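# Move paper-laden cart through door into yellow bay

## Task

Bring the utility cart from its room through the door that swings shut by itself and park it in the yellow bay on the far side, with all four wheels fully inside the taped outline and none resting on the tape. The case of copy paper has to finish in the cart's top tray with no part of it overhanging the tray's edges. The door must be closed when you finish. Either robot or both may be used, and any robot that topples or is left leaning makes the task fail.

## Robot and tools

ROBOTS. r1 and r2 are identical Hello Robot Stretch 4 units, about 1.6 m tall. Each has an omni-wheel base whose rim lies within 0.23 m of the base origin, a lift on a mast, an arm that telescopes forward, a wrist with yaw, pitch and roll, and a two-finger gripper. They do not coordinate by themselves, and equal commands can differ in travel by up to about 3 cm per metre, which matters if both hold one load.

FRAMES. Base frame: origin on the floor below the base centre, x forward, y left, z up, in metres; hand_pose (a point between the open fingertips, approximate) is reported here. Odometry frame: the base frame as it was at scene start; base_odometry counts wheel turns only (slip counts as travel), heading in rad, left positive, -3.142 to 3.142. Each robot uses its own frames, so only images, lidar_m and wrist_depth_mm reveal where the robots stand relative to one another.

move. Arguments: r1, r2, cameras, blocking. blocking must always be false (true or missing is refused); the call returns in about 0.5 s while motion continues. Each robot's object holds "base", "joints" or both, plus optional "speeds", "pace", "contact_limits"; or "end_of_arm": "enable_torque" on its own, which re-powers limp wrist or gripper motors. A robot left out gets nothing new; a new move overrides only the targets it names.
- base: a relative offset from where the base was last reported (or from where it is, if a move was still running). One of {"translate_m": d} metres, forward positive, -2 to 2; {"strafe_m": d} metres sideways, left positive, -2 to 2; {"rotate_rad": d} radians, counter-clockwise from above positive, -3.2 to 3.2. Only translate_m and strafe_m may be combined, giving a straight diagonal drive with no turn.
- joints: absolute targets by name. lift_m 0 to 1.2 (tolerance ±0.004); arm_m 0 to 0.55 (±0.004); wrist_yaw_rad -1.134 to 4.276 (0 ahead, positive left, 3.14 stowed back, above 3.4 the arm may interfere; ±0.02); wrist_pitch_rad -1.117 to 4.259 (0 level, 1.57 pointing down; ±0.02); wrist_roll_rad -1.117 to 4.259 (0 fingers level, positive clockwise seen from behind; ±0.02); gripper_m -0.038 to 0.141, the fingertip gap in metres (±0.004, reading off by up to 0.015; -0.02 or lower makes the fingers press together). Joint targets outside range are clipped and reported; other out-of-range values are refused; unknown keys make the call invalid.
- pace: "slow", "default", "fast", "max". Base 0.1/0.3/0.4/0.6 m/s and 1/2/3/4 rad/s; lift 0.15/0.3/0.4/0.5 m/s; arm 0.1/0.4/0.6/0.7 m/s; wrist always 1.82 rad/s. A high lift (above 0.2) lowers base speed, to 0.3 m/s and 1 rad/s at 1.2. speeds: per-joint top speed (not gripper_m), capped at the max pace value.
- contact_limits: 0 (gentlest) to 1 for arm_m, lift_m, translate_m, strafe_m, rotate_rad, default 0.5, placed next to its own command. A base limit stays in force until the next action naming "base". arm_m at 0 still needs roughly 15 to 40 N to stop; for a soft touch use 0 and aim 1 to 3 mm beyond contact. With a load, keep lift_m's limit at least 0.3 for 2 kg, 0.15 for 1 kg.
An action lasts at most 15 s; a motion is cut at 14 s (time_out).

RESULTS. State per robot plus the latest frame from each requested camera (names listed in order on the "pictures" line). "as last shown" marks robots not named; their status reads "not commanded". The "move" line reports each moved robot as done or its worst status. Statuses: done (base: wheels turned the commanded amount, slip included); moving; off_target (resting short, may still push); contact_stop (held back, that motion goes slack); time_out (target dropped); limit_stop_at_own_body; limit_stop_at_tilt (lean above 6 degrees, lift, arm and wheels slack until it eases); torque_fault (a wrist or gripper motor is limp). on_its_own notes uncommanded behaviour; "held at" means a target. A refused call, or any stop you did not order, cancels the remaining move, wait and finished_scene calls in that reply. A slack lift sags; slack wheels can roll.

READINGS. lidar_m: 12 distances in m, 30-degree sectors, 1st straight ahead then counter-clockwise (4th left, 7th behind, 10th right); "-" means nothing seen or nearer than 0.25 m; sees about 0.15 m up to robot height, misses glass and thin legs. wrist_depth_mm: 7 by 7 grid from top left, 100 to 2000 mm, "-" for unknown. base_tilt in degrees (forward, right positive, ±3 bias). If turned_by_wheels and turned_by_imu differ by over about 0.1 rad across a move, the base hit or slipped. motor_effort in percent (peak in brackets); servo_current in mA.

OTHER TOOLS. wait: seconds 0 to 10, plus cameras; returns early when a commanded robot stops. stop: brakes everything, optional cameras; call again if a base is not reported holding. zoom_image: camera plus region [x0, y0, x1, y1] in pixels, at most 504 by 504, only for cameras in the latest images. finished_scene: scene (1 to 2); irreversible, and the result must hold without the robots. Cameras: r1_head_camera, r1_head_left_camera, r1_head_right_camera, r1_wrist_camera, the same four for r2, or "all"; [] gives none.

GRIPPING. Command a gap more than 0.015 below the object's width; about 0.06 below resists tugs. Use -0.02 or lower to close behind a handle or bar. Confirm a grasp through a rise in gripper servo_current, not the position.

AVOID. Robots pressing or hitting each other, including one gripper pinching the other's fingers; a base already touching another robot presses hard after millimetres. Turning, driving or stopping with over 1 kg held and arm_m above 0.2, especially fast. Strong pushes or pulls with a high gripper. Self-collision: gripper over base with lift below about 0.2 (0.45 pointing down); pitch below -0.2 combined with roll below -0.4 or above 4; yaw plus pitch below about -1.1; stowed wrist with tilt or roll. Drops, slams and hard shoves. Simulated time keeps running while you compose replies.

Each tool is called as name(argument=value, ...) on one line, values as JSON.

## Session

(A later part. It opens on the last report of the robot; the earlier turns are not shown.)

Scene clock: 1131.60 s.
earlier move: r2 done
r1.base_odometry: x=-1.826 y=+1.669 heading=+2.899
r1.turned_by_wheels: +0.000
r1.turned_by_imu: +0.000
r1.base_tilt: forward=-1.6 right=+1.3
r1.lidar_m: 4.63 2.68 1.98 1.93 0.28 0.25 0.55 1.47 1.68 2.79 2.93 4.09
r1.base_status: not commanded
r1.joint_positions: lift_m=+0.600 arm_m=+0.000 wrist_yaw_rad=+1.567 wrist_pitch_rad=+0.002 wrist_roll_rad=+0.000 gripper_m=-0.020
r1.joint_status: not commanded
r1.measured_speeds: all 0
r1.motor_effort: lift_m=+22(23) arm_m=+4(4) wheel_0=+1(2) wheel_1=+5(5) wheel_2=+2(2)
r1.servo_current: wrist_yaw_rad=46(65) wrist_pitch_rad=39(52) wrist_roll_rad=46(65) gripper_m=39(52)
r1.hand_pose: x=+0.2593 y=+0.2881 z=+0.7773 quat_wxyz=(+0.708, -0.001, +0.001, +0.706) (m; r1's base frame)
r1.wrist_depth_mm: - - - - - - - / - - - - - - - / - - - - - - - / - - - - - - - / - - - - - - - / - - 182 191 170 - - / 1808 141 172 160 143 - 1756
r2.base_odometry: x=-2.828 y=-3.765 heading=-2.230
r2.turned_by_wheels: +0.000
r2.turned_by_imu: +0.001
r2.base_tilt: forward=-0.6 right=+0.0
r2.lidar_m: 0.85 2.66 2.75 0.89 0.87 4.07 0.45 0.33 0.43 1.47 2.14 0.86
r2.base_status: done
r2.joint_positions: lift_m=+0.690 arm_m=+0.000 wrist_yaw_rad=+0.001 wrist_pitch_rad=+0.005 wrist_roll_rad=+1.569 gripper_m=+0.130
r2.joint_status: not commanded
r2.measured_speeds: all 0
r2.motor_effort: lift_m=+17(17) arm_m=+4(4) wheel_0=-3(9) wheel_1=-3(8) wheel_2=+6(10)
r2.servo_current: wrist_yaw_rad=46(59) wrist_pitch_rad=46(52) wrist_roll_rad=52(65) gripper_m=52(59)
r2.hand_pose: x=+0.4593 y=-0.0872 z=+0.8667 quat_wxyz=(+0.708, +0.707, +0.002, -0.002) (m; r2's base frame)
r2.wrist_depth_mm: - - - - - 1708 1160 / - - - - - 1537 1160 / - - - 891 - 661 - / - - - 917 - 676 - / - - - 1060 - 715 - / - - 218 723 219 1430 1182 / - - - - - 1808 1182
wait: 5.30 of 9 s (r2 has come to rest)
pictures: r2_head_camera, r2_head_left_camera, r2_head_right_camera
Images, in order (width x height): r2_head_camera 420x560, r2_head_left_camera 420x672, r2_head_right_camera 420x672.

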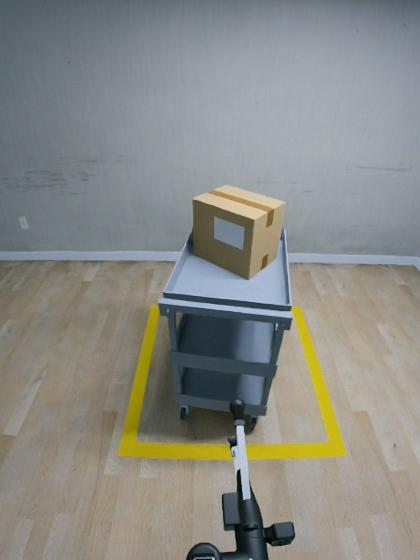

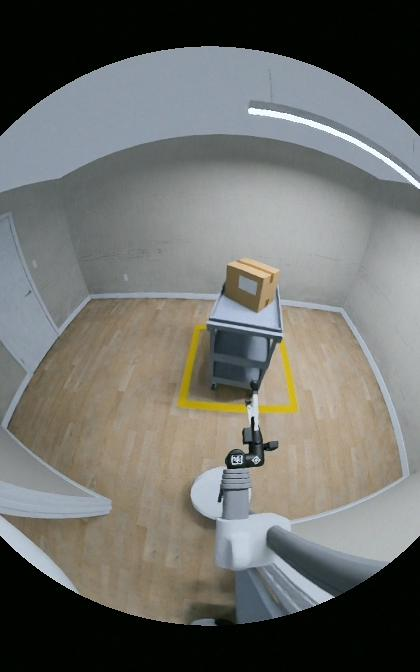

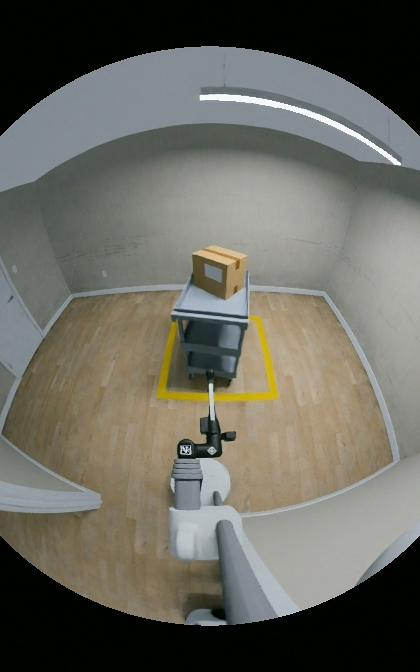

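move(r2={"base":{"translate_m":0.15,"strafe_m":0.15},"pace":"slow"}, r1={"base":{"translate_m":0.6},"pace":"slow"}, blocking=false, cameras=[])

wait(seconds=5, cameras=[])

wait(seconds=5, cameras=["r1_head_right_camera","r1_head_left_camera","r2_head_right_camera","r2_head_left_camera","r2_head_camera"])

Scene clock: 1145.80 s.
move: r1 moving; r2 moving
r1.base_odometry: x=-1.839 y=+1.672 heading=+2.899
r1.turned_by_wheels: +0.000
r1.turned_by_imu: +0.000
r1.base_tilt: forward=-1.6 right=+1.3
r1.lidar_m: 4.64 2.68 1.95 1.90 0.27 0.25 0.51 1.44 1.70 2.79 2.95 4.12
r1.base_status: translate_m moving
r1.joint_positions: lift_m=+0.600 arm_m=+0.000 wrist_yaw_rad=+1.567 wrist_pitch_rad=+0.002 wrist_roll_rad=+0.000 gripper_m=-0.020
r1.joint_status: not commanded
r1.measured_speeds: translate_m=+0.048 strafe_m=+0.000 rotate_rad=+0.000 lift_m=+0.000 arm_m=+0.000 wrist_yaw_rad=+0.000 wrist_pitch_rad=+0.000 wrist_roll_rad=+0.000
r1.motor_effort: lift_m=+22(23) arm_m=+4(4) wheel_0=+2(4) wheel_1=+7(10) wheel_2=-4(4)
r1.servo_current: wrist_yaw_rad=46(65) wrist_pitch_rad=46(52) wrist_roll_rad=39(52) gripper_m=46(46)
r1.hand_pose: x=+0.2593 y=+0.2881 z=+0.7773 quat_wxyz=(+0.708, -0.001, +0.001, +0.706) (m; r1's base frame)
r1.wrist_depth_mm: - - - - - - - / - - - - - - - / - - - - - - - / - - - - - - - / - - - - - - - / - - 182 191 170 - - / 1808 142 172 159 143 - 1618
r2.base_odometry: x=-2.827 y=-3.778 heading=-2.230
r2.turned_by_wheels: +0.000
r2.turned_by_imu: +0.000
r2.base_tilt: forward=-0.7 right=+0.1
r2.lidar_m: 0.82 2.67 2.72 0.96 0.87 4.08 0.47 0.34 0.45 1.51 2.17 0.85
r2.base_status: translate_m moving; strafe_m moving
r2.joint_positions: lift_m=+0.690 arm_m=+0.000 wrist_yaw_rad=+0.001 wrist_pitch_rad=+0.005 wrist_roll_rad=+1.569 gripper_m=+0.130
r2.joint_status: not commanded
r2.measured_speeds: translate_m=+0.036 strafe_m=+0.035 rotate_rad=+0.002 lift_m=+0.000 arm_m=+0.000 wrist_yaw_rad=+0.000 wrist_pitch_rad=+0.000 wrist_roll_rad=+0.000
r2.motor_effort: lift_m=+17(17) arm_m=+4(4) wheel_0=-5(7) wheel_1=+6(8) wheel_2=-8(9)
r2.servo_current: wrist_yaw_rad=52(59) wrist_pitch_rad=52(52) wrist_roll_rad=46(59) gripper_m=46(52)
r2.hand_pose: x=+0.4593 y=-0.0872 z=+0.8667 quat_wxyz=(+0.708, +0.707, +0.002, -0.002) (m; r2's base frame)
r2.wrist_depth_mm: - - - - - 1708 1205 / - - - - - 1499 1182 / - - - 878 - 647 - / - - - 917 - 668 - / - - - 1060 - 707 - / - - 217 715 213 1464 1205 / - - - - - 1863 1205
pictures: none
No camera images: "cameras" was empty.

Scene clock: 1148.67 s.
earlier move: r1 moving; r2 done
r1.base_odometry: x=-2.105 y=+1.737 heading=+2.900
r1.turned_by_wheels: +0.000
r1.turned_by_imu: +0.000
r1.base_tilt: forward=-1.6 right=+1.3
r1.lidar_m: 4.37 2.65 1.98 1.92 1.90 1.45 0.96 0.70 2.08 2.80 2.95 4.09
r1.base_status: translate_m moving
r1.joint_positions: lift_m=+0.600 arm_m=+0.000 wrist_yaw_rad=+1.567 wrist_pitch_rad=+0.002 wrist_roll_rad=+0.000 gripper_m=-0.020
r1.joint_status: not commanded
r1.measured_speeds: translate_m=+0.099 strafe_m=+0.001 rotate_rad=-0.001 lift_m=+0.000 arm_m=+0.000 wrist_yaw_rad=+0.000 wrist_pitch_rad=+0.000 wrist_roll_rad=+0.000
r1.motor_effort: lift_m=+22(23) arm_m=+4(4) wheel_0=+6(8) wheel_1=+5(12) wheel_2=-4(5)
r1.servo_current: wrist_yaw_rad=52(72) wrist_pitch_rad=39(52) wrist_roll_rad=52(65) gripper_m=46(52)
r1.hand_pose: x=+0.2592 y=+0.2881 z=+0.7773 quat_wxyz=(+0.708, -0.001, +0.001, +0.706) (m; r1's base frame)
r1.wrist_depth_mm: - - - - - - - / - - - - - - - / - - - - - - - / - - - - - - - / - - - - - - - / - - 182 190 170 - - / 1756 141 173 159 143 1756 1708
r2.base_odometry: x=-2.802 y=-3.976 heading=-2.230
r2.turned_by_wheels: +0.000
r2.turned_by_imu: +0.001
r2.base_tilt: forward=-0.7 right=+0.0
r2.lidar_m: 0.73 2.53 2.61 1.42 0.82 1.39 0.67 0.53 0.68 2.18 2.34 0.74
r2.base_status: done
r2.joint_positions: lift_m=+0.690 arm_m=+0.000 wrist_yaw_rad=+0.001 wrist_pitch_rad=+0.005 wrist_roll_rad=+1.569 gripper_m=+0.130
r2.joint_status: not commanded
r2.measured_speeds: all 0
r2.motor_effort: lift_m=+17(17) arm_m=+4(4) wheel_0=-3(9) wheel_1=+4(9) wheel_2=-6(9)
r2.servo_current: wrist_yaw_rad=39(59) wrist_pitch_rad=39(52) wrist_roll_rad=39(65) gripper_m=46(59)
r2.hand_pose: x=+0.4593 y=-0.0872 z=+0.8667 quat_wxyz=(+0.708, +0.707, +0.002, -0.002) (m; r2's base frame)
r2.wrist_depth_mm: - - - 512 - - 517 / - - 768 535 1118 - 530 / - - 891 549 1160 - 544 / - - - 574 - 569 569 / - - - - - 1430 1098 / - - 217 - 220 1430 1255 / - - - - - 1921 1205
wait: 2.87 of 5 s (r2 has come to rest)
pictures: none
No camera images: "cameras" was empty.

Scene clock: 1152.57 s.
earlier move: r1 done
r1.base_odometry: x=-2.409 y=+1.812 heading=+2.900
r1.turned_by_wheels: +0.000
r1.turned_by_imu: +0.000
r1.base_tilt: forward=-1.6 right=+1.3
r1.lidar_m: 4.06 2.62 1.98 1.89 1.99 1.77 1.70 1.75 2.52 2.82 2.96 4.14
r1.base_status: done
r1.joint_positions: lift_m=+0.600 arm_m=+0.000 wrist_yaw_rad=+1.567 wrist_pitch_rad=+0.002 wrist_roll_rad=+0.000 gripper_m=-0.020
r1.joint_status: not commanded
r1.measured_speeds: all 0
r1.motor_effort: lift_m=+22(23) arm_m=+4(4) wheel_0=+5(8) wheel_1=+4(12) wheel_2=-3(7)
r1.servo_current: wrist_yaw_rad=52(72) wrist_pitch_rad=39(52) wrist_roll_rad=52(78) gripper_m=46(52)
r1.hand_pose: x=+0.2592 y=+0.2881 z=+0.7773 quat_wxyz=(+0.708, -0.001, +0.001, +0.706) (m; r1's base frame)
r1.wrist_depth_mm: - - - - - - - / - - - - - - - / - - - - - - - / - - - - - - - / - - - - - - - / - - 182 191 169 - - / - 141 172 160 143 1661 1708
r2.base_odometry: x=-2.802 y=-3.976 heading=-2.230
r2.turned_by_wheels: +0.000
r2.turned_by_imu: +0.001
r2.base_tilt: forward=-0.7 right=+0.1
r2.lidar_m: 0.74 2.51 2.62 1.40 0.80 0.54 0.50 0.50 0.68 2.16 2.32 0.76
r2.base_status: done
r2.joint_positions: lift_m=+0.690 arm_m=+0.000 wrist_yaw_rad=+0.001 wrist_pitch_rad=+0.005 wrist_roll_rad=+1.569 gripper_m=+0.130
r2.joint_status: not commanded
r2.measured_speeds: all 0
r2.motor_effort: lift_m=+17(17) arm_m=+4(4) wheel_0=-4(9) wheel_1=+4(9) wheel_2=-7(9)
r2.servo_current: wrist_yaw_rad=46(59) wrist_pitch_rad=52(52) wrist_roll_rad=46(65) gripper_m=52(59)
r2.hand_pose: x=+0.4593 y=-0.0872 z=+0.8667 quat_wxyz=(+0.708, +0.707, +0.002, -0.002) (m; r2's base frame)
r2.wrist_depth_mm: - - - 512 - - 512 / - - 778 535 1098 - 530 / - - 878 554 1160 - 544 / - - - 574 - 564 569 / - - - - - 1430 1098 / - - 217 - 220 1430 1281 / - - - - - 1863 1205
wait: 3.90 of 5 s (r1 has come to rest)
pictures: r1_head_left_camera, r1_head_right_camera, r2_head_camera, r2_head_left_camera, r2_head_right_camera
Images, in order (width x height): r1_head_left_camera 420x672, r1_head_right_camera 420x672, r2_head_camera 420x560, r2_head_left_camera 420x672, r2_head_right_camera 420x672.

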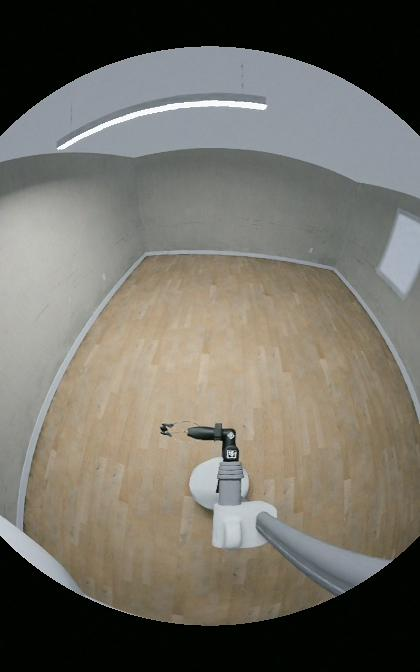

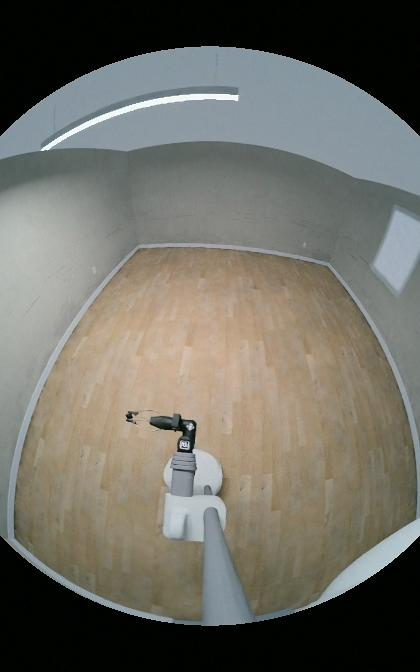

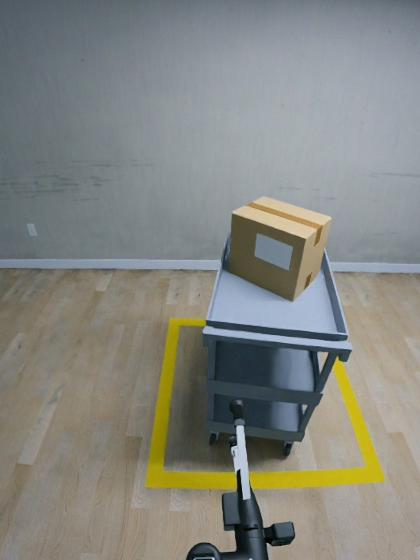

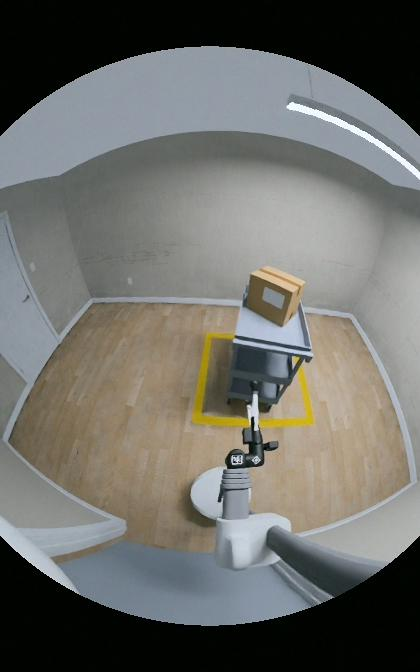

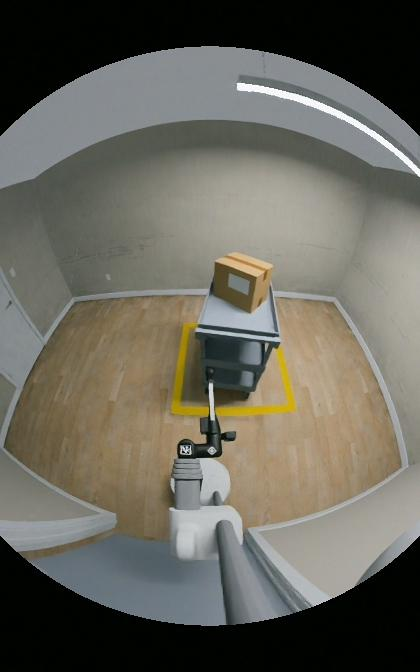

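wait(seconds=4, cameras=["r2_head_right_camera","r2_head_left_camera"])

Scene clock: 1159.23 s.
r1.base_odometry: x=-2.409 y=+1.812 heading=+2.900
r1.turned_by_wheels: +0.000
r1.turned_by_imu: +0.000
r1.base_tilt: forward=-1.6 right=+1.3
r1.lidar_m: 4.05 2.65 1.97 1.91 2.00 1.76 1.69 1.81 2.55 2.82 2.96 4.13
r1.base_status: done
r1.joint_positions: lift_m=+0.600 arm_m=+0.000 wrist_yaw_rad=+1.567 wrist_pitch_rad=+0.002 wrist_roll_rad=+0.000 gripper_m=-0.020
r1.joint_status: not commanded
r1.measured_speeds: all 0
r1.motor_effort: lift_m=+22(23) arm_m=+4(4) wheel_0=+5(8) wheel_1=+4(12) wheel_2=-3(7)
r1.servo_current: wrist_yaw_rad=39(72) wrist_pitch_rad=39(52) wrist_roll_rad=46(78) gripper_m=46(52)
r1.hand_pose: x=+0.2592 y=+0.2881 z=+0.7773 quat_wxyz=(+0.708, -0.001, +0.001, +0.706) (m; r1's base frame)
r1.wrist_depth_mm: - - - - - - - / - - - - - - - / - - - - - - - / - - - - - - - / - - - - - - - / - - 183 191 169 - - / - 140 172 159 143 1661 1756
r2.base_odometry: x=-2.802 y=-3.976 heading=-2.230
r2.turned_by_wheels: +0.000
r2.turned_by_imu: +0.001
r2.base_tilt: forward=-0.7 right=+0.1
r2.lidar_m: 0.73 2.52 2.60 1.39 0.70 0.52 0.49 0.54 0.65 2.17 2.34 0.74
r2.base_status: done
r2.joint_positions: lift_m=+0.690 arm_m=+0.000 wrist_yaw_rad=+0.001 wrist_pitch_rad=+0.005 wrist_roll_rad=+1.569 gripper_m=+0.130
r2.joint_status: not commanded
r2.measured_speeds: all 0
r2.motor_effort: lift_m=+17(17) arm_m=+4(4) wheel_0=-4(9) wheel_1=+5(9) wheel_2=-7(9)
r2.servo_current: wrist_yaw_rad=39(59) wrist_pitch_rad=39(52) wrist_roll_rad=39(65) gripper_m=52(59)
r2.hand_pose: x=+0.4593 y=-0.0872 z=+0.8667 quat_wxyz=(+0.708, +0.707, +0.002, -0.002) (m; r2's base frame)
r2.wrist_depth_mm: - - - 517 - - 512 / - - 778 535 1118 - 530 / - - 904 549 1160 - 544 / - - - 569 - 564 564 / - - - - - 1397 1060 / - - 217 - 219 1430 1255 / - - - - - 1921 1182
wait: 4.00 s; at rest from the start
pictures: r2_head_left_camera, r2_head_right_camera
Images, in order (width x height): r2_head_left_camera 420x672, r2_head_right_camera 420x672.

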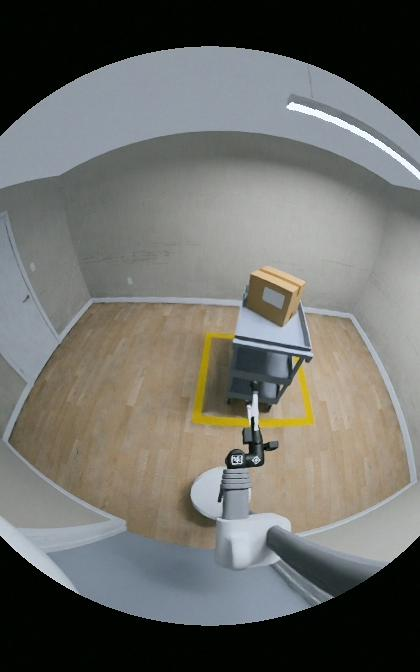

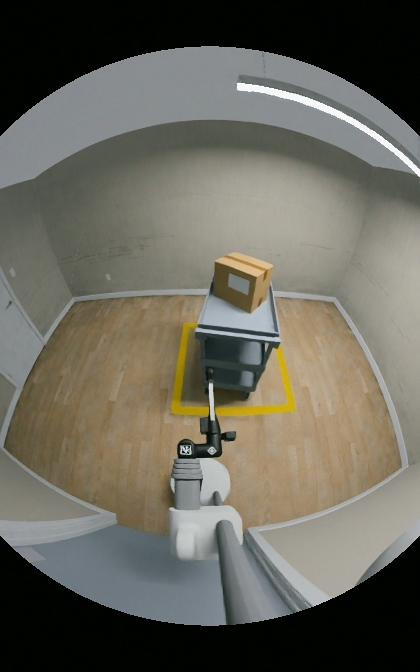

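move(r1={"base":{"rotate_rad":3.0}}, blocking=false, cameras=[])

wait(seconds=6, cameras=["r1_head_camera","r1_head_left_camera"])

Scene clock: 1164.27 s.
move: r1 moving
r1.base_odometry: x=-2.409 y=+1.812 heading=-3.132
r1.turned_by_wheels: +0.252
r1.turned_by_imu: +0.252
r1.base_tilt: forward=-1.6 right=+1.3
r1.lidar_m: 3.75 2.20 1.91 1.90 1.95 1.71 1.69 2.03 2.83 2.82 3.33 4.07
r1.base_status: rotate_rad moving
r1.joint_positions: lift_m=+0.600 arm_m=+0.000 wrist_yaw_rad=+1.567 wrist_pitch_rad=+0.002 wrist_roll_rad=+0.000 gripper_m=-0.020
r1.joint_status: not commanded
r1.measured_speeds: translate_m=-0.001 strafe_m=+0.001 rotate_rad=+0.976 lift_m=+0.000 arm_m=+0.000 wrist_yaw_rad=+0.000 wrist_pitch_rad=+0.000 wrist_roll_rad=+0.000
r1.motor_effort: lift_m=+22(23) arm_m=+4(4) wheel_0=-8(10) wheel_1=-7(9) wheel_2=-7(7)
r1.servo_current: wrist_yaw_rad=65(65) wrist_pitch_rad=46(46) wrist_roll_rad=33(65) gripper_m=39(46)
r1.hand_pose: x=+0.2592 y=+0.2881 z=+0.7773 quat_wxyz=(+0.708, -0.001, +0.001, +0.706) (m; r1's base frame)
r1.wrist_depth_mm: - - - - - - - / - - - - - - - / - - - - - - - / - - - - - - - / - - - - - - - / - - 182 191 170 - - / - 1863 173 147 143 - -
r2: as last shown
r2.turned_by_imu: +0.000
r2.lidar_m: 0.74 2.51 2.59 1.39 0.69 0.52 0.50 0.54 0.64 2.15 2.35 0.72
r2.motor_effort: lift_m=+17(17) arm_m=+4(4) wheel_0=-4(4) wheel_1=+4(5) wheel_2=-7(7)
r2.servo_current: wrist_yaw_rad=39(59) wrist_pitch_rad=46(52) wrist_roll_rad=46(59) gripper_m=52(52)
r2.wrist_depth_mm: - - - 517 - - 521 / - - 788 535 1098 - 525 / - - 891 554 1160 - 544 / - - - 580 - 569 564 / - - - - - 1430 1078 / - - 218 - 219 1430 1281 / - - - - - 1921 1205
pictures: none
No camera images: "cameras" was empty.

Scene clock: 1166.57 s.
earlier move: r1 done
r1.base_odometry: x=-2.409 y=+1.812 heading=-0.384
r1.turned_by_wheels: +2.748
r1.turned_by_imu: +2.763
r1.base_tilt: forward=-1.6 right=+1.3
r1.lidar_m: 1.70 1.74 2.21 2.77 2.84 3.58 4.10 3.20 2.10 1.91 1.95 1.86
r1.base_status: done
r1.joint_positions: lift_m=+0.600 arm_m=+0.000 wrist_yaw_rad=+1.568 wrist_pitch_rad=+0.002 wrist_roll_rad=+0.000 gripper_m=-0.020
r1.joint_status: not commanded
r1.measured_speeds: all 0
r1.motor_effort: lift_m=+22(23) arm_m=+4(4) wheel_0=-1(10) wheel_1=+1(9) wheel_2=-1(8)
r1.servo_current: wrist_yaw_rad=46(72) wrist_pitch_rad=46(52) wrist_roll_rad=65(65) gripper_m=46(52)
r1.hand_pose: x=+0.2592 y=+0.2881 z=+0.7773 quat_wxyz=(+0.708, -0.001, +0.001, +0.706) (m; r1's base frame)
r1.wrist_depth_mm: - - - - - - - / - - - - - - - / - - - - - - - / - - - - - - - / - - - - - - - / - - - 191 - - - / - 1863 178 183 143 1756 1708
r2.base_odometry: x=-2.802 y=-3.976 heading=-2.230
r2.turned_by_wheels: +0.000
r2.turned_by_imu: +0.000
r2.base_tilt: forward=-0.7 right=+0.1
r2.lidar_m: 0.73 2.54 2.61 1.40 0.66 0.52 0.50 0.52 0.67 2.18 2.35 0.75
r2.base_status: not commanded
r2.joint_positions: lift_m=+0.690 arm_m=+0.000 wrist_yaw_rad=+0.001 wrist_pitch_rad=+0.005 wrist_roll_rad=+1.569 gripper_m=+0.130
r2.joint_status: not commanded
r2.measured_speeds: all 0
r2.motor_effort: lift_m=+17(17) arm_m=+4(4) wheel_0=-4(4) wheel_1=+5(5) wheel_2=-6(7)
r2.servo_current: wrist_yaw_rad=46(59) wrist_pitch_rad=46(52) wrist_roll_rad=46(59) gripper_m=52(59)
r2.hand_pose: x=+0.4593 y=-0.0872 z=+0.8667 quat_wxyz=(+0.708, +0.707, +0.002, -0.002) (m; r2's base frame)
r2.wrist_depth_mm: - - - 521 - - 512 / - - 778 539 1118 - 525 / - - 866 554 1160 - 544 / - - - 569 - 569 569 / - - - - - 1430 1098 / - - 217 - 219 1430 1255 / - - - - - 1863 1182
wait: 2.30 of 6 s (r1 has come to rest)
pictures: r1_head_camera, r1_head_left_camera
Images, in order (width x height): r1_head_camera 420x560, r1_head_left_camera 420x672.

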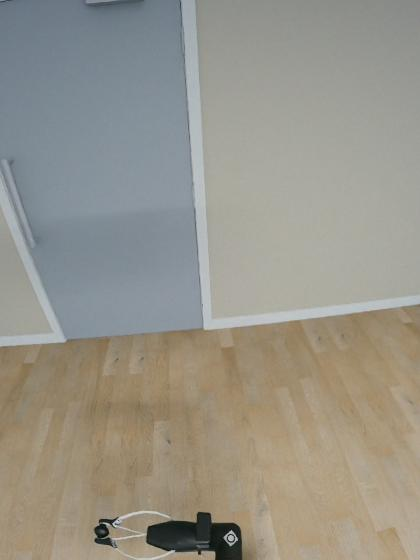

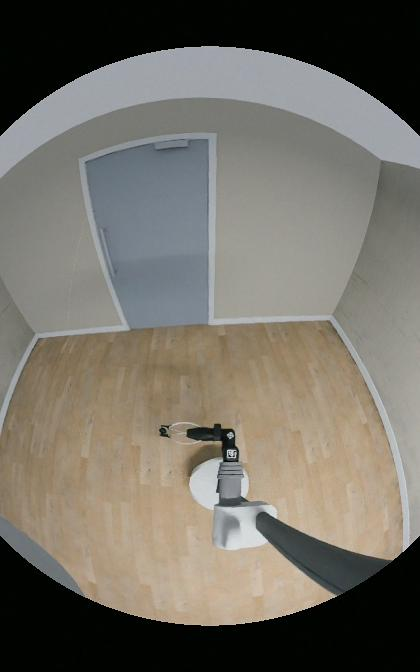

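Shut.

finished_scene(scene=1)

The scene is finished: the task was done.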